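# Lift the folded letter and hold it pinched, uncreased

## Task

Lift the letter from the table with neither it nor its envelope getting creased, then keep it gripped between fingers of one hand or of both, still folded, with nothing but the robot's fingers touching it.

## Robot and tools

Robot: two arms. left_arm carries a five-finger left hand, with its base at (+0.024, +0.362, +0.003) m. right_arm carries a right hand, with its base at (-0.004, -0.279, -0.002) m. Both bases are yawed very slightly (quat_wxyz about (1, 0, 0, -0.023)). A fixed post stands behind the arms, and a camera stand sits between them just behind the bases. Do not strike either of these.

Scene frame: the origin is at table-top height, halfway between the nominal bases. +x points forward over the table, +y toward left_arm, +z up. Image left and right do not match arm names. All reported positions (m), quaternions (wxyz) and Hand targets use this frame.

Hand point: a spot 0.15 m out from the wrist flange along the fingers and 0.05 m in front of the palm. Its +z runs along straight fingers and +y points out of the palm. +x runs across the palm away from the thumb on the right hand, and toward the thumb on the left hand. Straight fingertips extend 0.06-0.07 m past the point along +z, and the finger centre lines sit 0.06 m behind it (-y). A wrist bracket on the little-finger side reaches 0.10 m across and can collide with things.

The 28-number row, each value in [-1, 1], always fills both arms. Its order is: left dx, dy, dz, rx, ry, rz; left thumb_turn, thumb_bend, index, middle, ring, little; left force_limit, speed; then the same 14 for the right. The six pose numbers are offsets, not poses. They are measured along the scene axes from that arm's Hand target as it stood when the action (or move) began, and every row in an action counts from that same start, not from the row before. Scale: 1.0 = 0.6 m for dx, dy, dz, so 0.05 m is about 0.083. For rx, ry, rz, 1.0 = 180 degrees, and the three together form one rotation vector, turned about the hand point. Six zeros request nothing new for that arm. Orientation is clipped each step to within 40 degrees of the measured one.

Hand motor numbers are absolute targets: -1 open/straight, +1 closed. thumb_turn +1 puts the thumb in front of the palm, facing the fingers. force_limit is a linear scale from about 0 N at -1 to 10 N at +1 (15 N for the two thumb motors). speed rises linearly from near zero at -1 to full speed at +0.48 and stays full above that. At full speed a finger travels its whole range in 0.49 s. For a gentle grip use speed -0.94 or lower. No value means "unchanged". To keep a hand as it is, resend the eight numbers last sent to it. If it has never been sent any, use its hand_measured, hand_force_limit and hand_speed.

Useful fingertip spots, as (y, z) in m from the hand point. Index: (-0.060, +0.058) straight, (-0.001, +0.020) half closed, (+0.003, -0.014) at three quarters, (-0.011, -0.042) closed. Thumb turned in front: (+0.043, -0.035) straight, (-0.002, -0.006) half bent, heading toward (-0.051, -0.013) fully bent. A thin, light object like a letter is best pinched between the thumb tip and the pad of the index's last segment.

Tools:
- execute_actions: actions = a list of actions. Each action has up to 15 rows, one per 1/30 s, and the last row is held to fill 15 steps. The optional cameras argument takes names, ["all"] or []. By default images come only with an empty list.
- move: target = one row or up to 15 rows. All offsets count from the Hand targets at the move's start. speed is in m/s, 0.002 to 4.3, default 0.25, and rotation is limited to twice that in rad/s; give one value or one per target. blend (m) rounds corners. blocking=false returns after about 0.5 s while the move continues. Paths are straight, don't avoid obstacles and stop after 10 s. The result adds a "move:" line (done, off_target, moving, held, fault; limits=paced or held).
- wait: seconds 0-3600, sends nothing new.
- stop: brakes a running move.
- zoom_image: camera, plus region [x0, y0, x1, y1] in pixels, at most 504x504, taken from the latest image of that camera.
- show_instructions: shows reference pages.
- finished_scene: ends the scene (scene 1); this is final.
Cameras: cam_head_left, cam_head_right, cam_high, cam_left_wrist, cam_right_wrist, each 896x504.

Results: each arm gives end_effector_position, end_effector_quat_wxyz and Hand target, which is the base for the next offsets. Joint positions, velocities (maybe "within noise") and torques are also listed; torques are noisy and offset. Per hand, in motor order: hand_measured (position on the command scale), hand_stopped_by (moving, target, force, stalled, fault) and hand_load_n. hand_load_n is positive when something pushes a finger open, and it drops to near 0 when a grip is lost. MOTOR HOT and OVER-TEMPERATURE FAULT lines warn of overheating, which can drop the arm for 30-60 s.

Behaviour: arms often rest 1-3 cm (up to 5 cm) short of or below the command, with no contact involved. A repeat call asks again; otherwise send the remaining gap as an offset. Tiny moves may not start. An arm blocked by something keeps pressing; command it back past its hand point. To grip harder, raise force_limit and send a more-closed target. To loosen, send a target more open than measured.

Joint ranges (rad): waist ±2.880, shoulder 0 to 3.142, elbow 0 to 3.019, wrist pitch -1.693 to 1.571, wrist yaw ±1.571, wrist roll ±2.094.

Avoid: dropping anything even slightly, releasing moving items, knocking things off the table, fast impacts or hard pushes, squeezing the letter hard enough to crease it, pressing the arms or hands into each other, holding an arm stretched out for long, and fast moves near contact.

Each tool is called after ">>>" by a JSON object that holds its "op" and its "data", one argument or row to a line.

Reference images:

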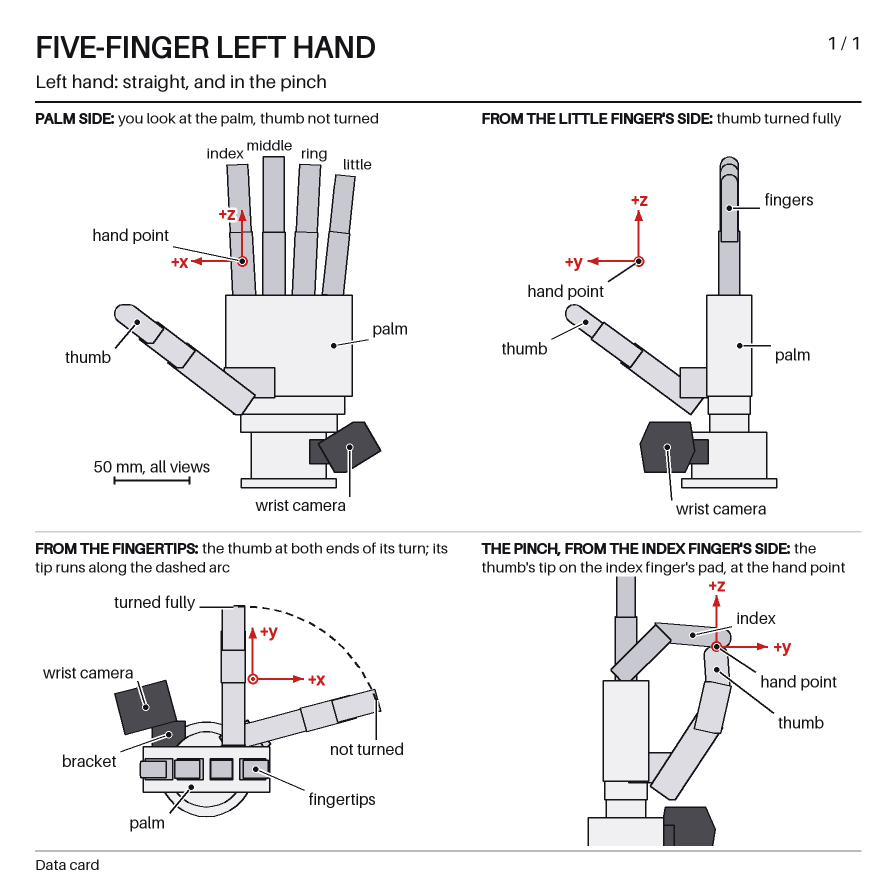

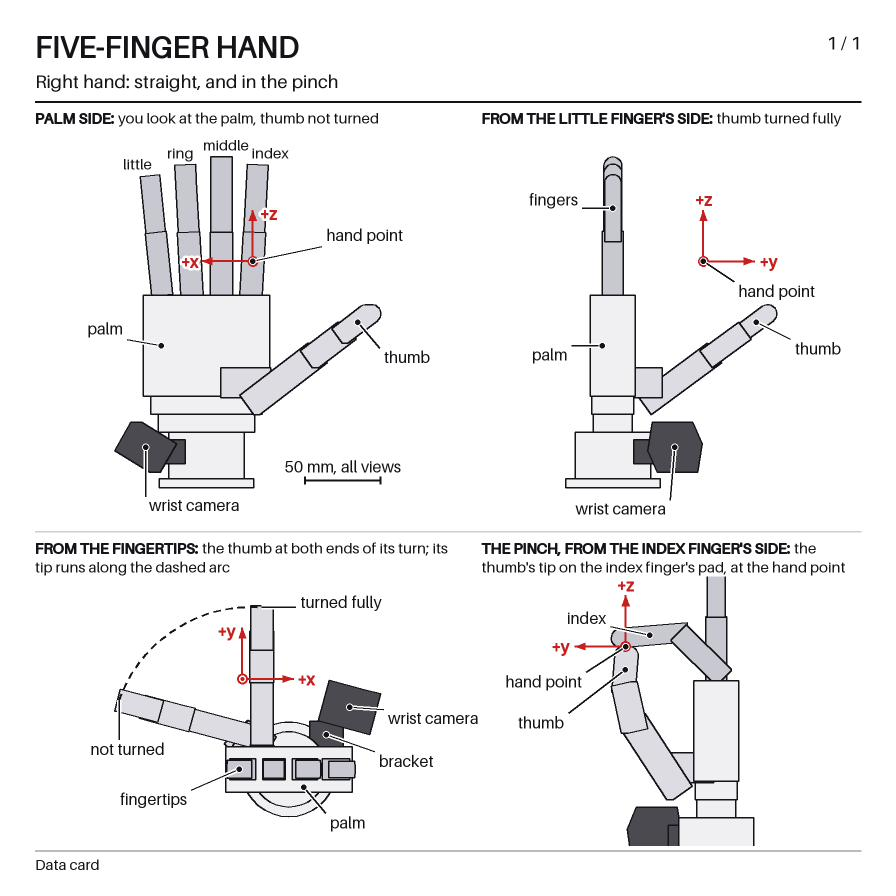

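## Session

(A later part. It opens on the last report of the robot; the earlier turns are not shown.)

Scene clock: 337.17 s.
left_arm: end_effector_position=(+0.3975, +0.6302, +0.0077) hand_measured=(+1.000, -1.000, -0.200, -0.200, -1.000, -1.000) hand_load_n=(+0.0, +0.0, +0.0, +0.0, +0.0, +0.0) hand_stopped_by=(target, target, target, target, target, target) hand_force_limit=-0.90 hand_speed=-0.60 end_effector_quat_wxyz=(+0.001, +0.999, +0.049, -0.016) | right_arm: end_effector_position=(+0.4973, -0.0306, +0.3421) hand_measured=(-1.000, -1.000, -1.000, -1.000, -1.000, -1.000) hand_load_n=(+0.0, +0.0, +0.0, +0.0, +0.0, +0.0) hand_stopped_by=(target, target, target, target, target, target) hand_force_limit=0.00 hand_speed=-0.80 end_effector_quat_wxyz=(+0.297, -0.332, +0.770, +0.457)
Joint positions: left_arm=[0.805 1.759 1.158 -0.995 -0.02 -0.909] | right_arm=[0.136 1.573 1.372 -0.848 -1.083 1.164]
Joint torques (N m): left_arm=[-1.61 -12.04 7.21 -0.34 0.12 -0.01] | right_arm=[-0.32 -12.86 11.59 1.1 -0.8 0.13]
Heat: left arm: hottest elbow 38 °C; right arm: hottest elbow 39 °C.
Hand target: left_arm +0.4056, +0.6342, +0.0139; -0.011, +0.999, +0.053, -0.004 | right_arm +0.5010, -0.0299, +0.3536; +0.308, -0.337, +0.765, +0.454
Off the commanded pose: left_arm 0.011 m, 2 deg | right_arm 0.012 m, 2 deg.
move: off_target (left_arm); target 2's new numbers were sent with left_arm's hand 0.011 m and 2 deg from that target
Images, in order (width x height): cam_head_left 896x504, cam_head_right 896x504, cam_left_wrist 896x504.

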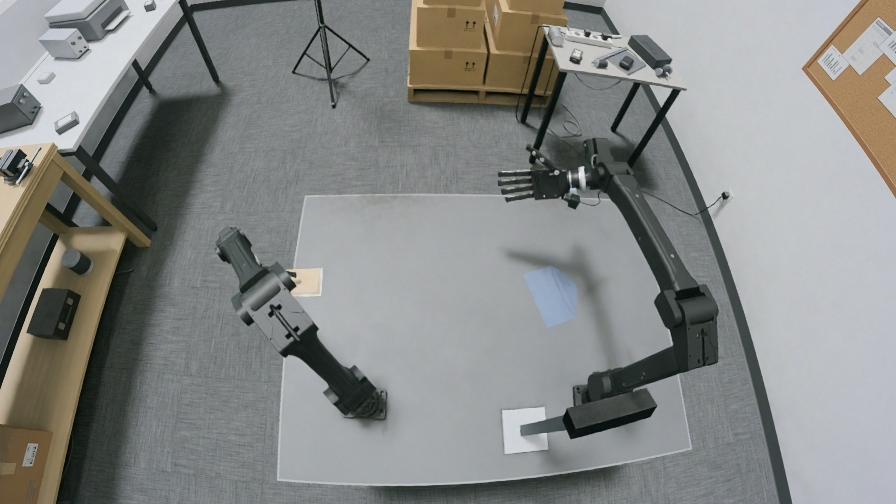

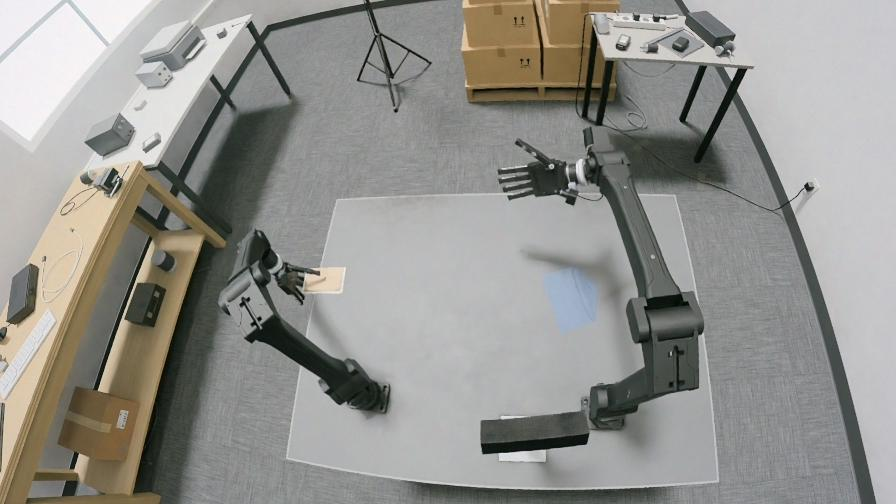

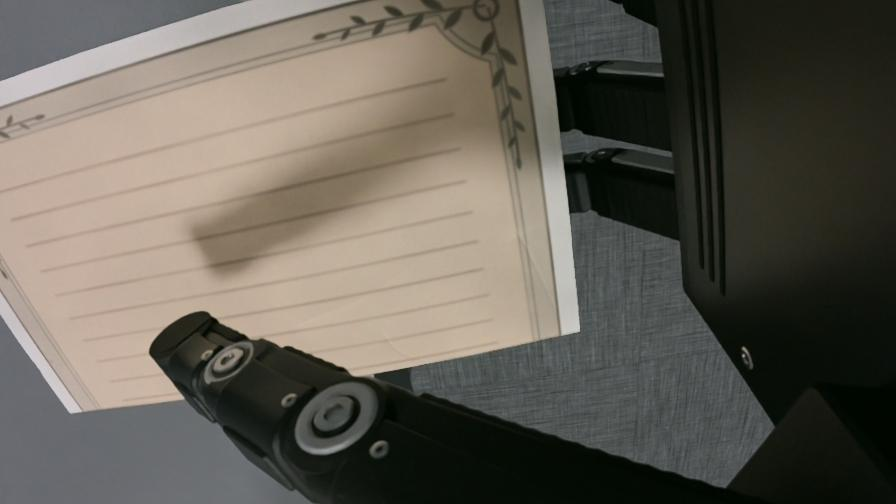

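>>> {"op": "move", "data": {
  "target": [0, 0, 0, 0, 0, 0, 1,-0.35,0.05,0.05,-1,-1,-0.95,-0.6, 0,0,0,0,0,0,-1,-1,-1,-1,-1,-1,0,-0.8],
  "speed": 0.05,
  "cameras": ["cam_left_wrist","cam_head_right"]
}}

>>> {"op": "zoom_image", "data": {
  "camera": "cam_head_right",
  "region": [270, 230, 360, 300]
}}

Scene clock: 342.60 s.
left_arm: end_effector_position=(+0.3975, +0.6302, +0.0077) hand_measured=(+1.000, -0.350, +0.050, +0.050, -1.000, -1.000) hand_load_n=(+0.0, +0.0, +0.5, +0.0, +0.0, +0.0) hand_stopped_by=(target, target, target, target, target, target) hand_force_limit=-0.95 hand_speed=-0.60 end_effector_quat_wxyz=(+0.001, +0.999, +0.049, -0.016) | right_arm: end_effector_position=(+0.4973, -0.0306, +0.3421) hand_measured=(-1.000, -1.000, -1.000, -1.000, -1.000, -1.000) hand_load_n=(+0.0, +0.0, +0.0, +0.0, +0.0, +0.0) hand_stopped_by=(target, target, target, target, target, target) hand_force_limit=0.00 hand_speed=-0.80 end_effector_quat_wxyz=(+0.297, -0.332, +0.770, +0.457)
Joint positions: left_arm=[0.805 1.759 1.158 -0.995 -0.02 -0.909] | right_arm=[0.136 1.573 1.372 -0.848 -1.083 1.164]
Joint torques (N m): left_arm=[-1.61 -12.04 7.21 -0.32 0.11 0] | right_arm=[-0.26 -12.98 11.62 1.09 -0.8 0.13]
Heat: left arm: hottest elbow 38 °C; right arm: hottest elbow 39 °C.
Hand target: left_arm +0.4056, +0.6342, +0.0139; -0.011, +0.999, +0.053, -0.004 | right_arm +0.5010, -0.0299, +0.3536; +0.308, -0.337, +0.765, +0.454
Off the commanded pose: left_arm 0.011 m, 2 deg | right_arm 0.012 m, 2 deg.
move: done
Images, in order (width x height): cam_head_right 896x504, cam_left_wrist 896x504.

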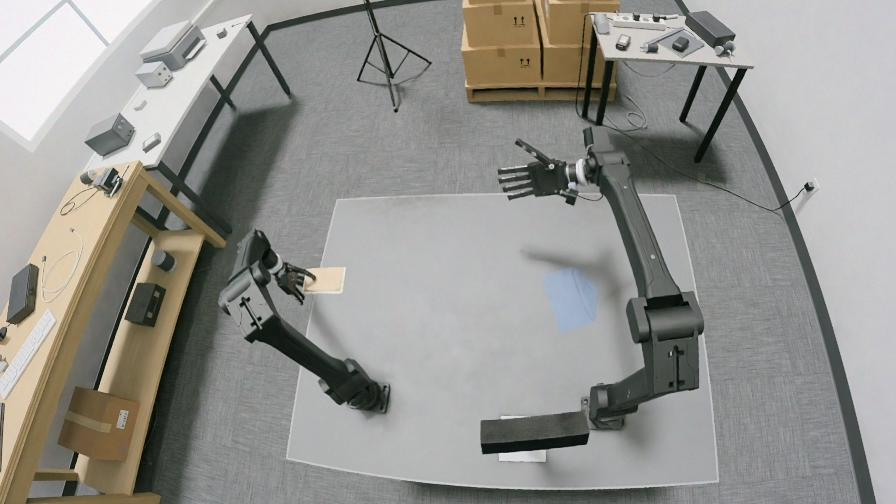

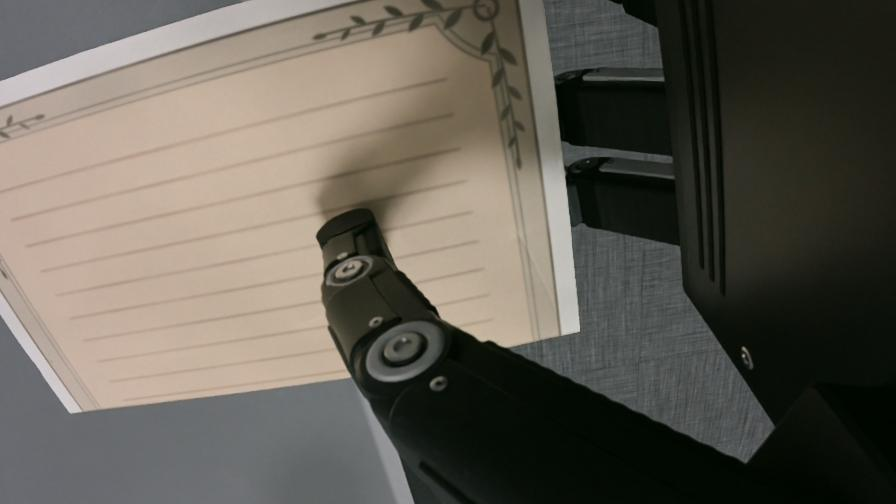

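Scaled by 5.600 from the camera's image (finer frame: 1280x720).

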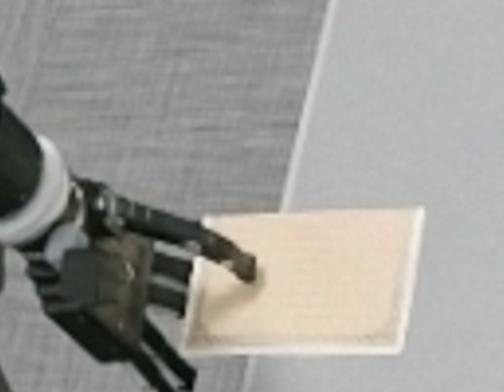

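>>> {"op": "move", "data": {
  "target": [0, 0, 0, 0, 0, 0, 1,-0.18,0.05,0.05,-1,-1,-0.95,-0.8, 0,0,0,0,0,0,-1,-1,-1,-1,-1,-1,0,-0.8],
  "speed": 0.05,
  "cameras": ["cam_left_wrist","cam_head_right"]
}}

>>> {"op": "zoom_image", "data": {
  "camera": "cam_left_wrist",
  "region": [300, 80, 620, 360]
}}

Scene clock: 345.77 s.
left_arm: end_effector_position=(+0.3975, +0.6302, +0.0077) hand_measured=(+1.000, -0.180, +0.050, +0.050, -1.000, -1.000) hand_load_n=(+0.0, +0.0, +0.0, +0.0, +0.0, +0.0) hand_stopped_by=(target, target, target, target, target, target) hand_force_limit=-0.95 hand_speed=-0.80 end_effector_quat_wxyz=(+0.001, +0.999, +0.049, -0.016) | right_arm: end_effector_position=(+0.4973, -0.0306, +0.3421) hand_measured=(-1.000, -1.000, -1.000, -1.000, -1.000, -1.000) hand_load_n=(+0.0, +0.0, +0.0, +0.0, +0.0, +0.0) hand_stopped_by=(target, target, target, target, target, target) hand_force_limit=0.00 hand_speed=-0.80 end_effector_quat_wxyz=(+0.297, -0.332, +0.770, +0.457)
Joint positions: left_arm=[0.805 1.759 1.158 -0.995 -0.02 -0.909] | right_arm=[0.136 1.573 1.372 -0.848 -1.083 1.164]
Joint torques (N m): left_arm=[-1.61 -12.04 7.21 -0.32 0.12 -0.01] | right_arm=[-0.38 -12.98 11.6 1.1 -0.8 0.14]
Heat: left arm: hottest elbow 38 °C; right arm: hottest elbow 39 °C.
Hand target: left_arm +0.4056, +0.6342, +0.0139; -0.011, +0.999, +0.053, -0.004 | right_arm +0.5010, -0.0299, +0.3536; +0.308, -0.337, +0.765, +0.454
Off the commanded pose: left_arm 0.011 m, 2 deg | right_arm 0.012 m, 2 deg.
move: done
Images, in order (width x height): cam_head_right 896x504, cam_left_wrist 896x504.

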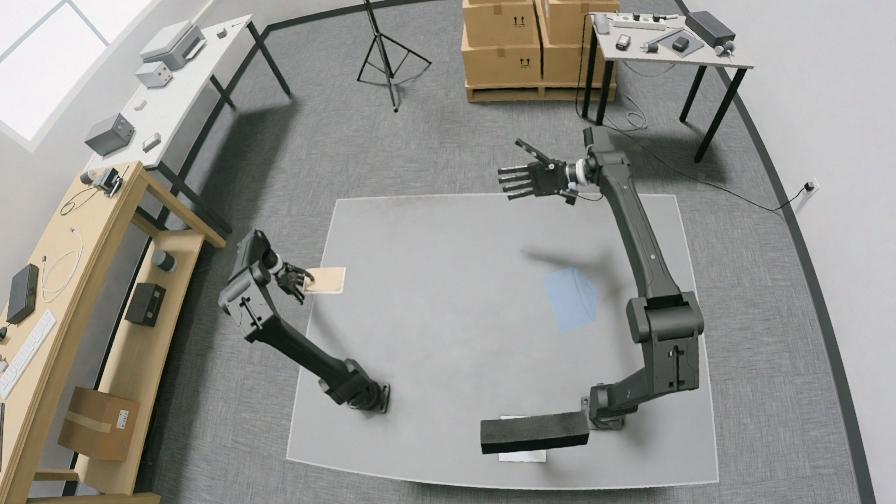

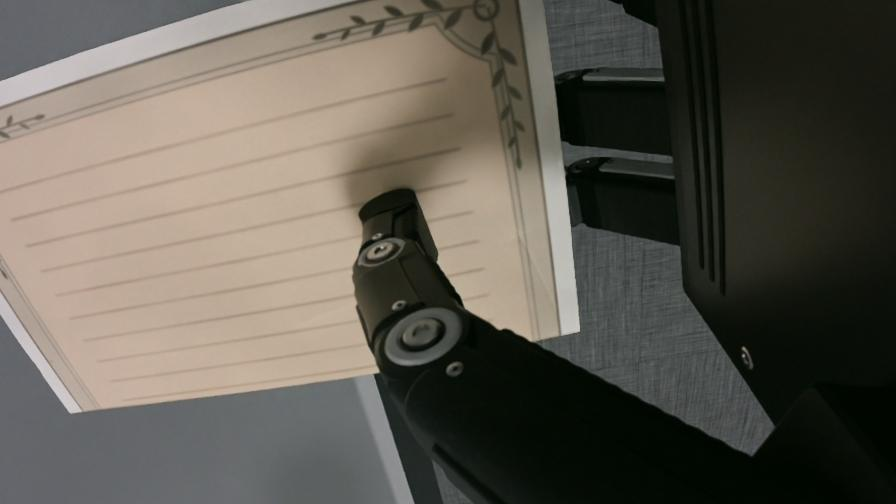

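Scaled by 1.575 from the camera's image (finer frame: 1280x720).

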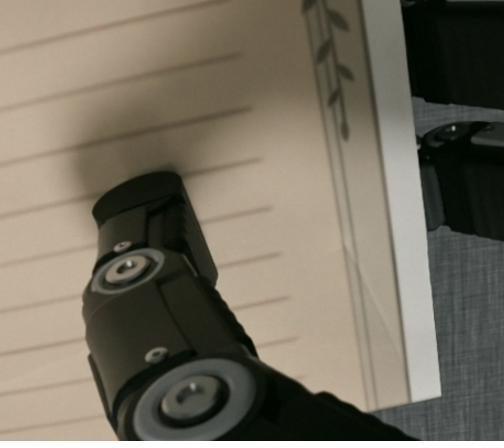

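>>> {"op": "move", "data": {
  "target": [0, 0, -0.018, 0, 0, 0, 1,-0.18,0.05,0.05,-1,-1,-0.95,-0.8, 0,0,0,0,0,0,-1,-1,-1,-1,-1,-1,0,-0.8],
  "speed": 0.03,
  "cameras": ["cam_left_wrist","cam_head_right"]
}}

>>> {"op": "zoom_image", "data": {
  "camera": "cam_left_wrist",
  "region": [300, 80, 620, 360]
}}

Scene clock: 352.57 s.
left_arm: end_effector_position=(+0.3989, +0.6314, +0.0027) hand_measured=(+1.000, -0.180, +0.050, +0.050, -1.000, -1.000) hand_load_n=(+0.0, +0.0, +0.0, +0.0, +0.0, +0.0) hand_stopped_by=(target, target, target, target, target, target) hand_force_limit=-0.95 hand_speed=-0.80 end_effector_quat_wxyz=(-0.004, +0.999, +0.049, -0.011) | right_arm: end_effector_position=(+0.4973, -0.0306, +0.3421) hand_measured=(-1.000, -1.000, -1.000, -1.000, -1.000, -1.000) hand_load_n=(+0.0, -0.5, +0.0, +0.0, +0.0, +0.0) hand_stopped_by=(target, target, target, target, target, target) hand_force_limit=0.00 hand_speed=-0.80 end_effector_quat_wxyz=(+0.297, -0.332, +0.770, +0.457)
Joint positions: left_arm=[0.805 1.762 1.148 -0.967 -0.02 -0.909] | right_arm=[0.136 1.573 1.372 -0.848 -1.083 1.164]
Joint torques (N m): left_arm=[-1.61 -10.93 7.1 -0.31 0.11 0] | right_arm=[-0.32 -12.92 11.6 1.1 -0.8 0.14]
Heat: left arm: hottest elbow 38 °C; right arm: hottest elbow 39 °C.
Hand target: left_arm +0.4056, +0.6342, +0.0031; -0.011, +0.999, +0.053, -0.004 | right_arm +0.5010, -0.0299, +0.3536; +0.308, -0.337, +0.765, +0.454
Off the commanded pose: left_arm 0.007 m, 1 deg | right_arm 0.012 m, 2 deg.
move: done
Images, in order (width x height): cam_head_right 896x504, cam_left_wrist 896x504.

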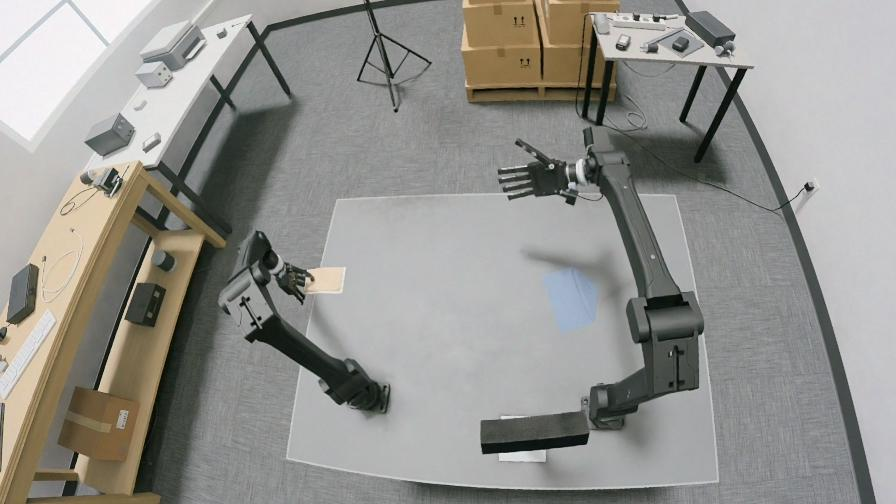

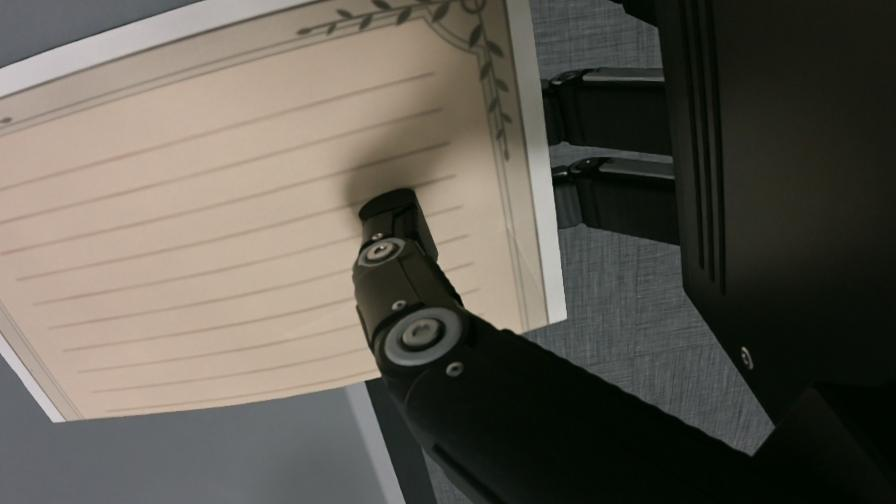

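Scaled by 1.575 from the camera's image (finer frame: 1280x720).

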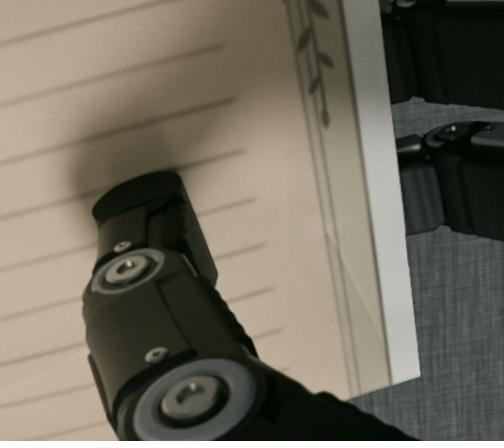

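>>> {"op": "zoom_image", "data": {
  "camera": "cam_left_wrist",
  "region": [0, 150, 500, 450]
}}

>>> {"op": "zoom_image", "data": {
  "camera": "cam_head_right",
  "region": [270, 230, 360, 310]
}}

Scaled by 1.008 from the camera's image (finer frame: 1280x720).

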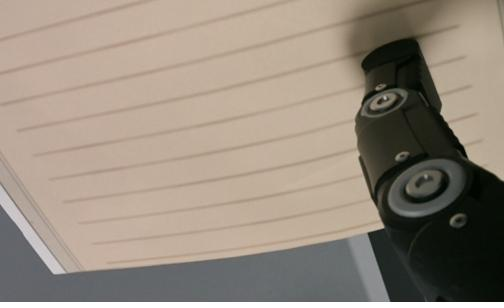

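Scaled by 5.600 from the camera's image (finer frame: 1280x720).

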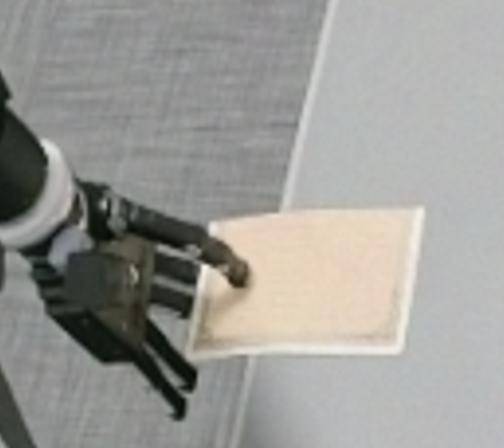

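>>> {"op": "move", "data": {
  "target": [
    [0, 0, 0, 0, 0, 0, 1,-0.4,0.0,0.0,-1,-1,-0.95,-0.7, 0,0,0,0,0,0,-1,-1,-1,-1,-1,-1,0,-0.8],
    [0, 0, 0.018, 0, 0, 0, 1,-0.4,0.0,0.0,-1,-1,-0.95,-0.7, 0,0,0,0,0,0,-1,-1,-1,-1,-1,-1,0,-0.8]
  ],
  "speed": 0.03,
  "cameras": ["cam_left_wrist","cam_head_right"]
}}

>>> {"op": "zoom_image", "data": {
  "camera": "cam_head_right",
  "region": [270, 230, 360, 310]
}}

Scene clock: 368.70 s.
left_arm: end_effector_position=(+0.3975, +0.6312, +0.0028) hand_measured=(+1.000, -0.400, +0.000, +0.000, -1.000, -1.000) hand_load_n=(+0.0, +0.0, +0.0, +0.0, +0.0, +0.0) hand_stopped_by=(target, target, target, target, target, target) hand_force_limit=-0.95 hand_speed=-0.70 end_effector_quat_wxyz=(-0.002, +0.999, +0.050, -0.012) | right_arm: end_effector_position=(+0.4973, -0.0306, +0.3421) hand_measured=(-1.000, -1.000, -1.000, -1.000, -1.000, -1.000) hand_load_n=(+0.0, +0.0, +0.0, +0.0, +0.0, +0.0) hand_stopped_by=(target, target, target, target, target, target) hand_force_limit=0.00 hand_speed=-0.80 end_effector_quat_wxyz=(+0.297, -0.332, +0.770, +0.457)
Joint positions: left_arm=[0.807 1.762 1.148 -0.972 -0.02 -0.909] | right_arm=[0.136 1.573 1.372 -0.848 -1.083 1.164]
Joint torques (N m): left_arm=[-1.67 -12.22 7.99 -1.24 0.11 0] | right_arm=[-0.32 -12.92 11.62 1.1 -0.8 0.14]
Heat: left arm: hottest elbow 38 °C; right arm: hottest elbow 39 °C.
Hand target: left_arm +0.4056, +0.6342, +0.0139; -0.011, +0.999, +0.053, -0.004 | right_arm +0.5010, -0.0299, +0.3536; +0.308, -0.337, +0.765, +0.454
Off the commanded pose: left_arm 0.014 m, 1 deg | right_arm 0.012 m, 2 deg.
move: off_target (left_arm)
Images, in order (width x height): cam_head_right 896x504, cam_left_wrist 896x504.

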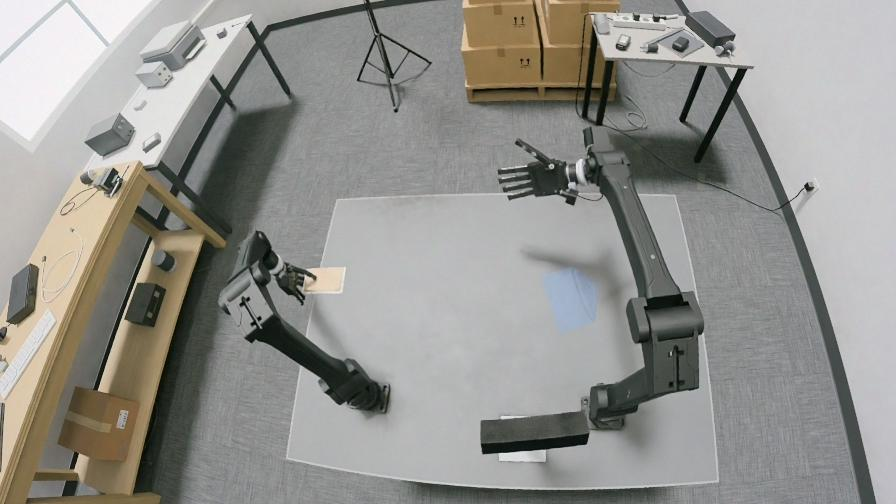

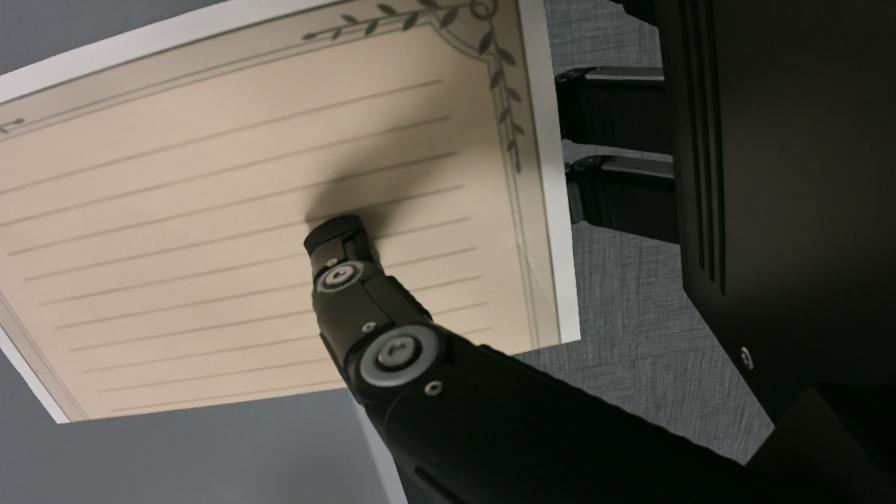

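Scaled by 5.600 from the camera's image (finer frame: 1280x720).

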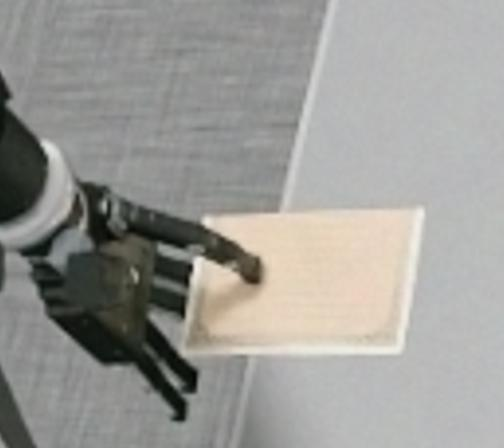

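>>> {"op": "move", "data": {
  "target": [0, 0, 0.012, 0, 0, 0, 1,-0.4,0.0,0.0,-1,-1,-0.95,-0.7, 0,0,0,0,0,0,-1,-1,-1,-1,-1,-1,0,-0.8],
  "speed": 0.05
}}

Scene clock: 372.47 s.
left_arm: end_effector_position=(+0.3944, +0.6282, +0.0051) hand_measured=(+1.000, -0.400, +0.000, +0.000, -1.000, -1.000) hand_load_n=(+0.0, +0.0, +0.0, +0.0, +0.0, +0.0) hand_stopped_by=(target, target, target, target, target, target) hand_force_limit=-0.95 hand_speed=-0.70 end_effector_quat_wxyz=(+0.002, +0.999, +0.050, -0.018) | right_arm: end_effector_position=(+0.4973, -0.0306, +0.3421) hand_measured=(-1.000, -1.000, -1.000, -1.000, -1.000, -1.000) hand_load_n=(+0.0, +0.0, +0.0, +0.0, +0.0, +0.0) hand_stopped_by=(target, target, target, target, target, target) hand_force_limit=0.00 hand_speed=-0.80 end_effector_quat_wxyz=(+0.297, -0.332, +0.770, +0.457)
Joint positions: left_arm=[0.807 1.757 1.148 -0.99 -0.02 -0.909] | right_arm=[0.136 1.573 1.372 -0.848 -1.083 1.164]
Joint torques (N m): left_arm=[-1.67 -12.75 8.59 -1.26 0.12 -0.01] | right_arm=[-0.38 -12.92 11.6 1.1 -0.8 0.13]
Heat: left arm: hottest elbow 38 °C; right arm: hottest elbow 39 °C.
Hand target: left_arm +0.4056, +0.6342, +0.0211; -0.011, +0.999, +0.053, -0.004 | right_arm +0.5010, -0.0299, +0.3536; +0.308, -0.337, +0.765, +0.454
Off the commanded pose: left_arm 0.020 m, 2 deg | right_arm 0.012 m, 2 deg.
move: off_target (left_arm)

>>> {"op": "move", "data": {
  "target": [0, 0, 0.01, 0, 0, 0, 1,-0.4,0.1,0.1,-1,-1,-0.95,-0.7, 0,0,0,0,0,0,-1,-1,-1,-1,-1,-1,0,-0.8],
  "speed": 0.05,
  "cameras": ["cam_left_wrist","cam_head_right"]
}}

>>> {"op": "zoom_image", "data": {
  "camera": "cam_head_right",
  "region": [270, 230, 360, 310]
}}

Scene clock: 375.47 s.
left_arm: end_effector_position=(+0.3922, +0.6261, +0.0094) hand_measured=(+1.000, -0.400, +0.100, +0.100, -1.000, -1.000) hand_load_n=(+0.0, +0.0, +0.0, +0.0, +0.0, +0.0) hand_stopped_by=(target, target, target, target, target, target) hand_force_limit=-0.95 hand_speed=-0.70 end_effector_quat_wxyz=(+0.004, +0.999, +0.050, -0.020) | right_arm: end_effector_position=(+0.4973, -0.0306, +0.3421) hand_measured=(-1.000, -1.000, -1.000, -1.000, -1.000, -1.000) hand_load_n=(+0.0, +0.0, +0.0, +0.0, +0.0, +0.0) hand_stopped_by=(target, target, target, target, target, target) hand_force_limit=0.00 hand_speed=-0.80 end_effector_quat_wxyz=(+0.297, -0.332, +0.770, +0.457)
Joint positions: left_arm=[0.807 1.748 1.148 -1.006 -0.02 -0.909] | right_arm=[0.136 1.573 1.372 -0.848 -1.083 1.164]
Joint torques (N m): left_arm=[-1.67 -12.57 9.18 -1.26 0.12 0] | right_arm=[-0.32 -12.98 11.59 1.1 -0.8 0.13]
Heat: left arm: hottest elbow 38 °C; right arm: hottest elbow 39 °C.
Hand target: left_arm +0.4056, +0.6342, +0.0271; -0.011, +0.999, +0.053, -0.004 | right_arm +0.5010, -0.0299, +0.3536; +0.308, -0.337, +0.765, +0.454
Off the commanded pose: left_arm 0.024 m, 3 deg | right_arm 0.012 m, 2 deg.
move: off_target (left_arm)
Images, in order (width x height): cam_head_right 896x504, cam_left_wrist 896x504.

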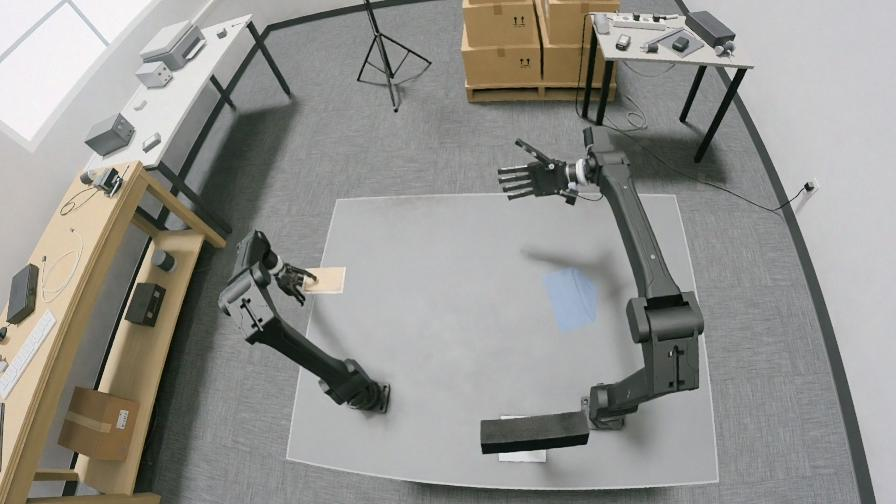

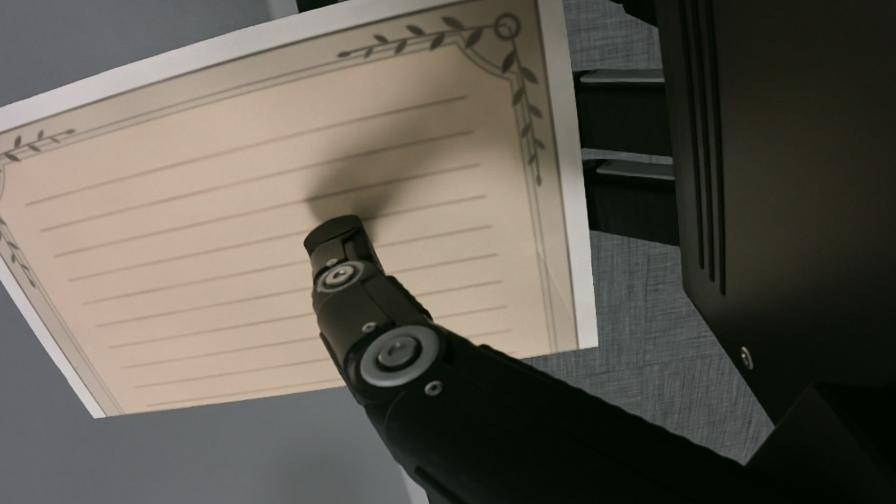

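Scaled by 5.600 from the camera's image (finer frame: 1280x720).

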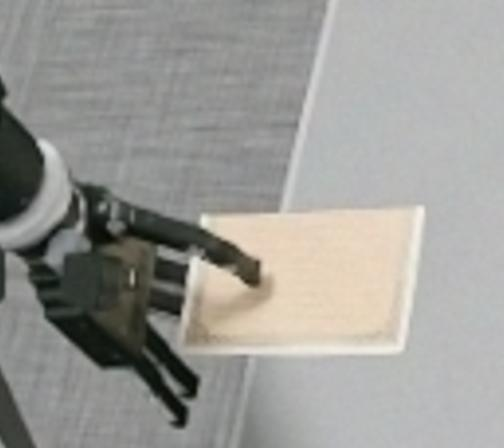

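>>> {"op": "move", "data": {
  "target": [0, 0, 0, 0, 0, 0, 1,-0.18,0.15,0.15,-1,-1,-0.9,-0.9, 0,0,0,0,0,0,-1,-1,-1,-1,-1,-1,0,-0.8],
  "speed": 0.05,
  "cameras": ["cam_left_wrist","cam_head_right"]
}}

>>> {"op": "zoom_image", "data": {
  "camera": "cam_left_wrist",
  "region": [300, 80, 620, 360]
}}

Scene clock: 381.97 s.
left_arm: end_effector_position=(+0.3922, +0.6261, +0.0094) hand_measured=(+1.000, -0.180, +0.150, +0.150, -1.000, -1.000) hand_load_n=(+0.0, +0.0, +0.5, +0.0, +0.0, +0.0) hand_stopped_by=(target, target, target, target, target, target) hand_force_limit=-0.90 hand_speed=-0.90 end_effector_quat_wxyz=(+0.004, +0.999, +0.050, -0.020) | right_arm: end_effector_position=(+0.4973, -0.0306, +0.3421) hand_measured=(-1.000, -1.000, -1.000, -1.000, -1.000, -1.000) hand_load_n=(+0.0, +0.0, +0.0, +0.0, +0.0, +0.0) hand_stopped_by=(target, target, target, target, target, target) hand_force_limit=0.00 hand_speed=-0.80 end_effector_quat_wxyz=(+0.297, -0.332, +0.770, +0.457)
Joint positions: left_arm=[0.807 1.748 1.148 -1.006 -0.02 -0.909] | right_arm=[0.136 1.573 1.372 -0.848 -1.083 1.164]
Joint torques (N m): left_arm=[-1.67 -12.57 9.17 -1.28 0.12 0] | right_arm=[-0.38 -12.98 11.59 1.11 -0.8 0.14]
Heat: left arm: hottest elbow 39 °C; right arm: hottest elbow 39 °C.
Hand target: left_arm +0.4056, +0.6342, +0.0271; -0.011, +0.999, +0.053, -0.004 | right_arm +0.5010, -0.0299, +0.3536; +0.308, -0.337, +0.765, +0.454
Off the commanded pose: left_arm 0.024 m, 3 deg | right_arm 0.012 m, 2 deg.
move: done
Images, in order (width x height): cam_head_right 896x504, cam_left_wrist 896x504.

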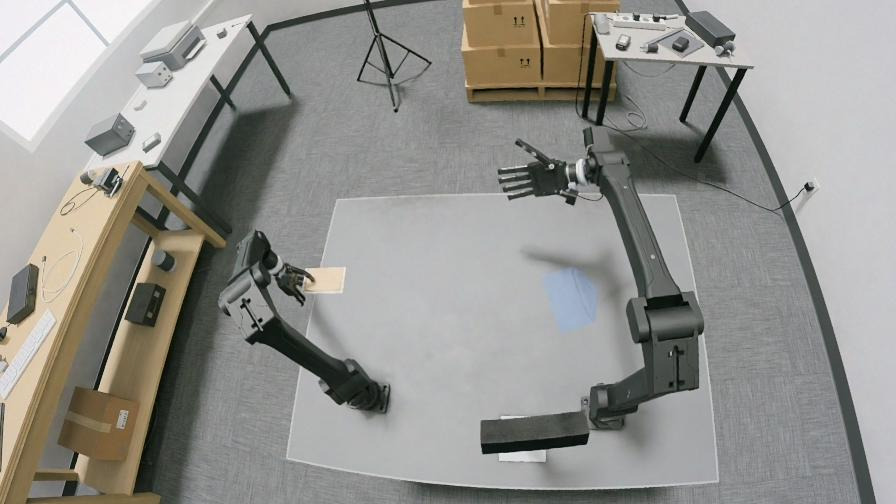

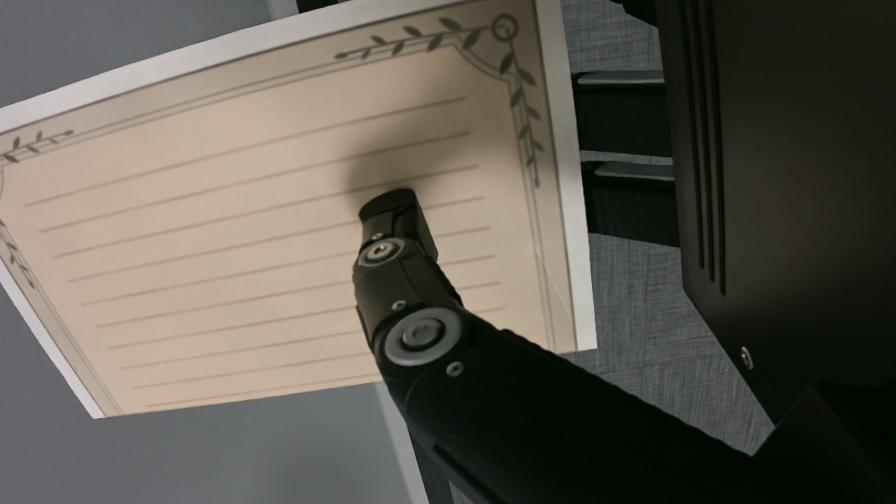

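Scaled by 1.575 from the camera's image (finer frame: 1280x720).

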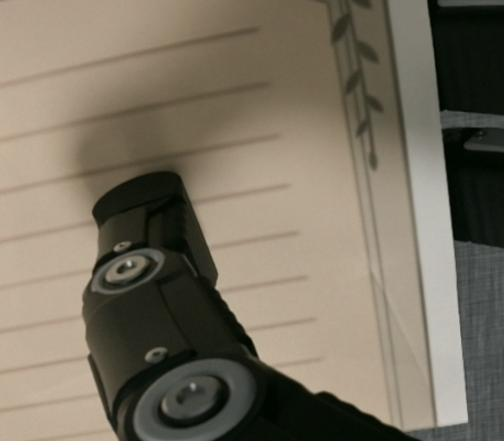

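>>> {"op": "move", "data": {
  "target": [0, 0, 0, 0, 0, 0, 1,-0.18,0.24,0.24,-1,-1,-0.9,-0.94, 0,0,0,0,0,0,-1,-1,-1,-1,-1,-1,0,-0.8],
  "speed": 0.05,
  "cameras": ["cam_left_wrist","cam_head_right"]
}}

>>> {"op": "zoom_image", "data": {
  "camera": "cam_left_wrist",
  "region": [300, 80, 620, 360]
}}

Scene clock: 385.47 s.
left_arm: end_effector_position=(+0.3922, +0.6261, +0.0094) hand_measured=(+1.000, -0.180, +0.240, +0.228, -1.000, -1.000) hand_load_n=(+0.0, +0.0, +1.0, +1.0, +0.0, +0.0) hand_stopped_by=(target, target, force, force, target, target) hand_force_limit=-0.90 hand_speed=-0.94 end_effector_quat_wxyz=(+0.004, +0.999, +0.050, -0.020) | right_arm: end_effector_position=(+0.4973, -0.0306, +0.3421) hand_measured=(-1.000, -1.000, -1.000, -1.000, -1.000, -1.000) hand_load_n=(+0.0, +0.0, +0.0, +0.0, +0.0, +0.0) hand_stopped_by=(target, target, target, target, target, target) hand_force_limit=0.00 hand_speed=-0.80 end_effector_quat_wxyz=(+0.297, -0.332, +0.770, +0.457)
Joint positions: left_arm=[0.807 1.748 1.148 -1.006 -0.02 -0.909] | right_arm=[0.136 1.573 1.372 -0.848 -1.083 1.164]
Joint torques (N m): left_arm=[-1.61 -12.57 9.17 -1.28 0.12 -0.01] | right_arm=[-0.26 -12.92 11.59 1.1 -0.81 0.14]
Heat: left arm: hottest elbow 39 °C; right arm: hottest elbow 39 °C.
Hand target: left_arm +0.4056, +0.6342, +0.0271; -0.011, +0.999, +0.053, -0.004 | right_arm +0.5010, -0.0299, +0.3536; +0.308, -0.337, +0.765, +0.454
Off the commanded pose: left_arm 0.024 m, 3 deg | right_arm 0.012 m, 2 deg.
move: done
Images, in order (width x height): cam_head_right 896x504, cam_left_wrist 896x504.

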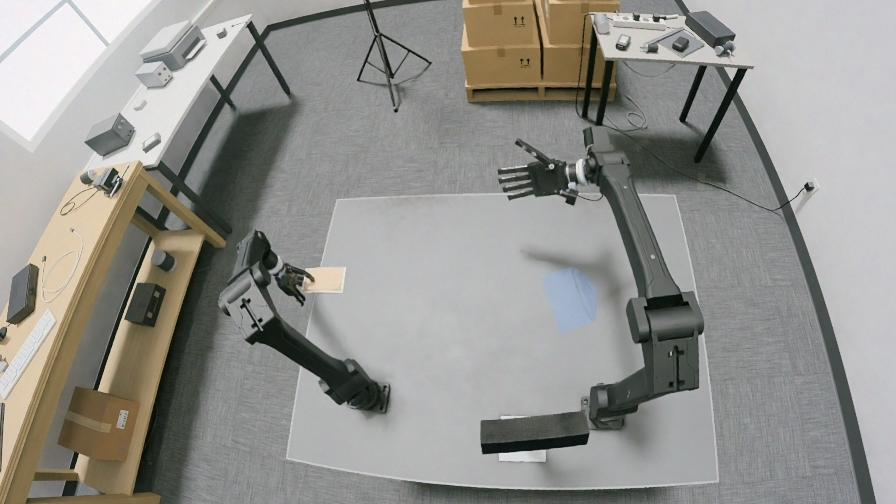

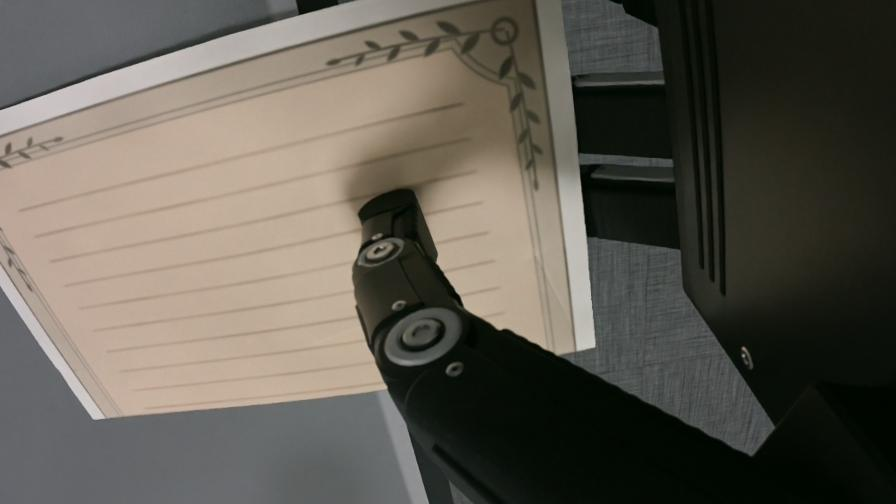

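Scaled by 1.575 from the camera's image (finer frame: 1280x720).

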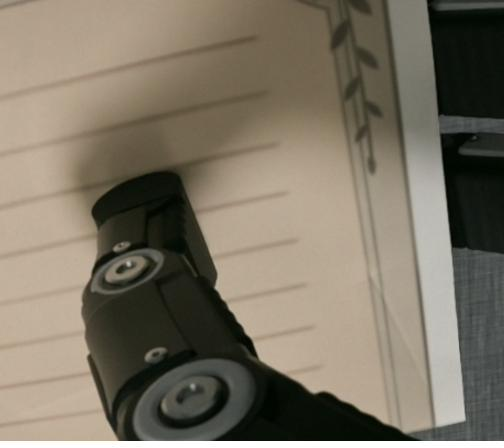

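>>> {"op": "move", "data": {
  "target": [
    [0, 0, 0, 0, 0, 0, 1,-0.18,0.14,0.14,-1,-1,-0.9,-0.9, 0,0,0,0,0,0,-1,-1,-1,-1,-1,-1,0,-0.8],
    [0, 0, 0, 0, 0, 0, 1,-0.03,0.14,0.14,-1,-1,-0.9,-0.9, 0,0,0,0,0,0,-1,-1,-1,-1,-1,-1,0,-0.8]
  ],
  "speed": 0.05,
  "cameras": ["cam_left_wrist","cam_head_right"]
}}

>>> {"op": "zoom_image", "data": {
  "camera": "cam_head_right",
  "region": [270, 230, 360, 310]
}}

Scene clock: 394.03 s.
left_arm: end_effector_position=(+0.3922, +0.6261, +0.0094) hand_measured=(+1.000, -0.030, +0.140, +0.140, -1.000, -1.000) hand_load_n=(+0.0, +0.0, +0.0, +0.0, +0.0, +0.0) hand_stopped_by=(target, target, target, target, target, target) hand_force_limit=-0.90 hand_speed=-0.90 end_effector_quat_wxyz=(+0.004, +0.999, +0.050, -0.020) | right_arm: end_effector_position=(+0.4973, -0.0306, +0.3421) hand_measured=(-1.000, -1.000, -1.000, -1.000, -1.000, -1.000) hand_load_n=(+0.0, +0.0, +0.0, +0.0, +0.0, +0.0) hand_stopped_by=(target, target, target, target, target, target) hand_force_limit=0.00 hand_speed=-0.80 end_effector_quat_wxyz=(+0.297, -0.332, +0.770, +0.457)
Joint positions: left_arm=[0.807 1.748 1.148 -1.006 -0.02 -0.909] | right_arm=[0.136 1.573 1.372 -0.848 -1.083 1.164]
Joint torques (N m): left_arm=[-1.61 -12.57 9.18 -1.28 0.12 -0.01] | right_arm=[-0.32 -12.92 11.58 1.11 -0.8 0.13]
Heat: left arm: hottest elbow 39 °C; right arm: hottest elbow 40 °C.
Hand target: left_arm +0.4056, +0.6342, +0.0271; -0.011, +0.999, +0.053, -0.004 | right_arm +0.5010, -0.0299, +0.3536; +0.308, -0.337, +0.765, +0.454
Off the commanded pose: left_arm 0.024 m, 3 deg | right_arm 0.012 m, 2 deg.
move: done; target 2's new numbers were sent with left_arm's hand 0.024 m and 3 deg from that target
Images, in order (width x height): cam_head_right 896x504, cam_left_wrist 896x504.

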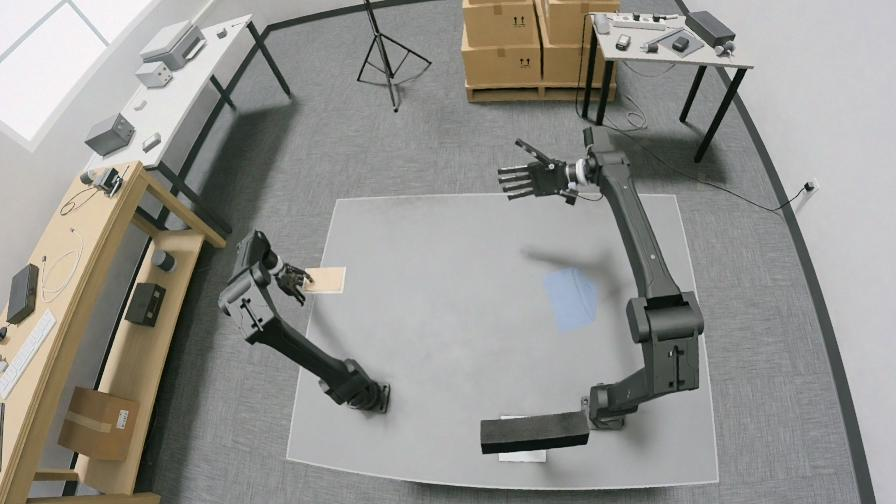

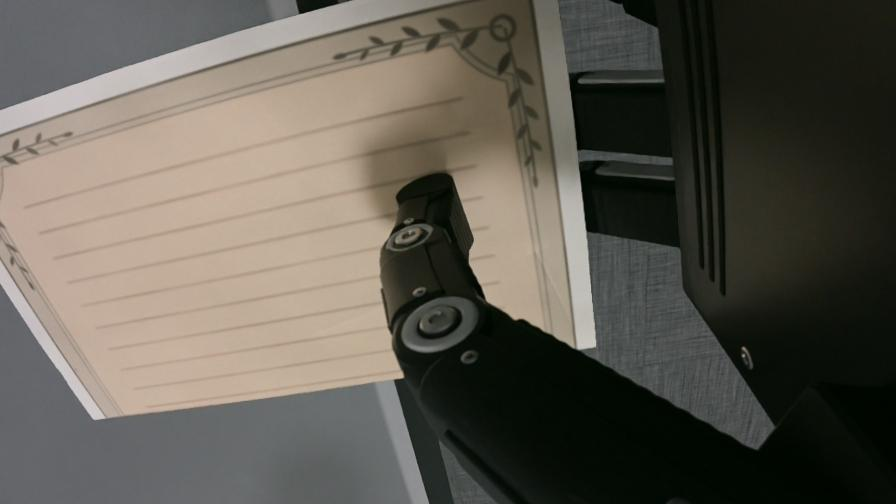

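Scaled by 5.600 from the camera's image (finer frame: 1280x720).

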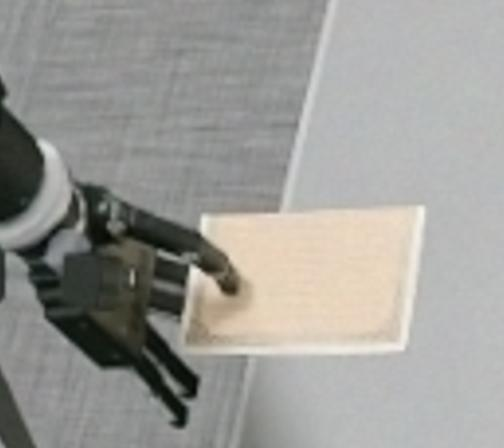

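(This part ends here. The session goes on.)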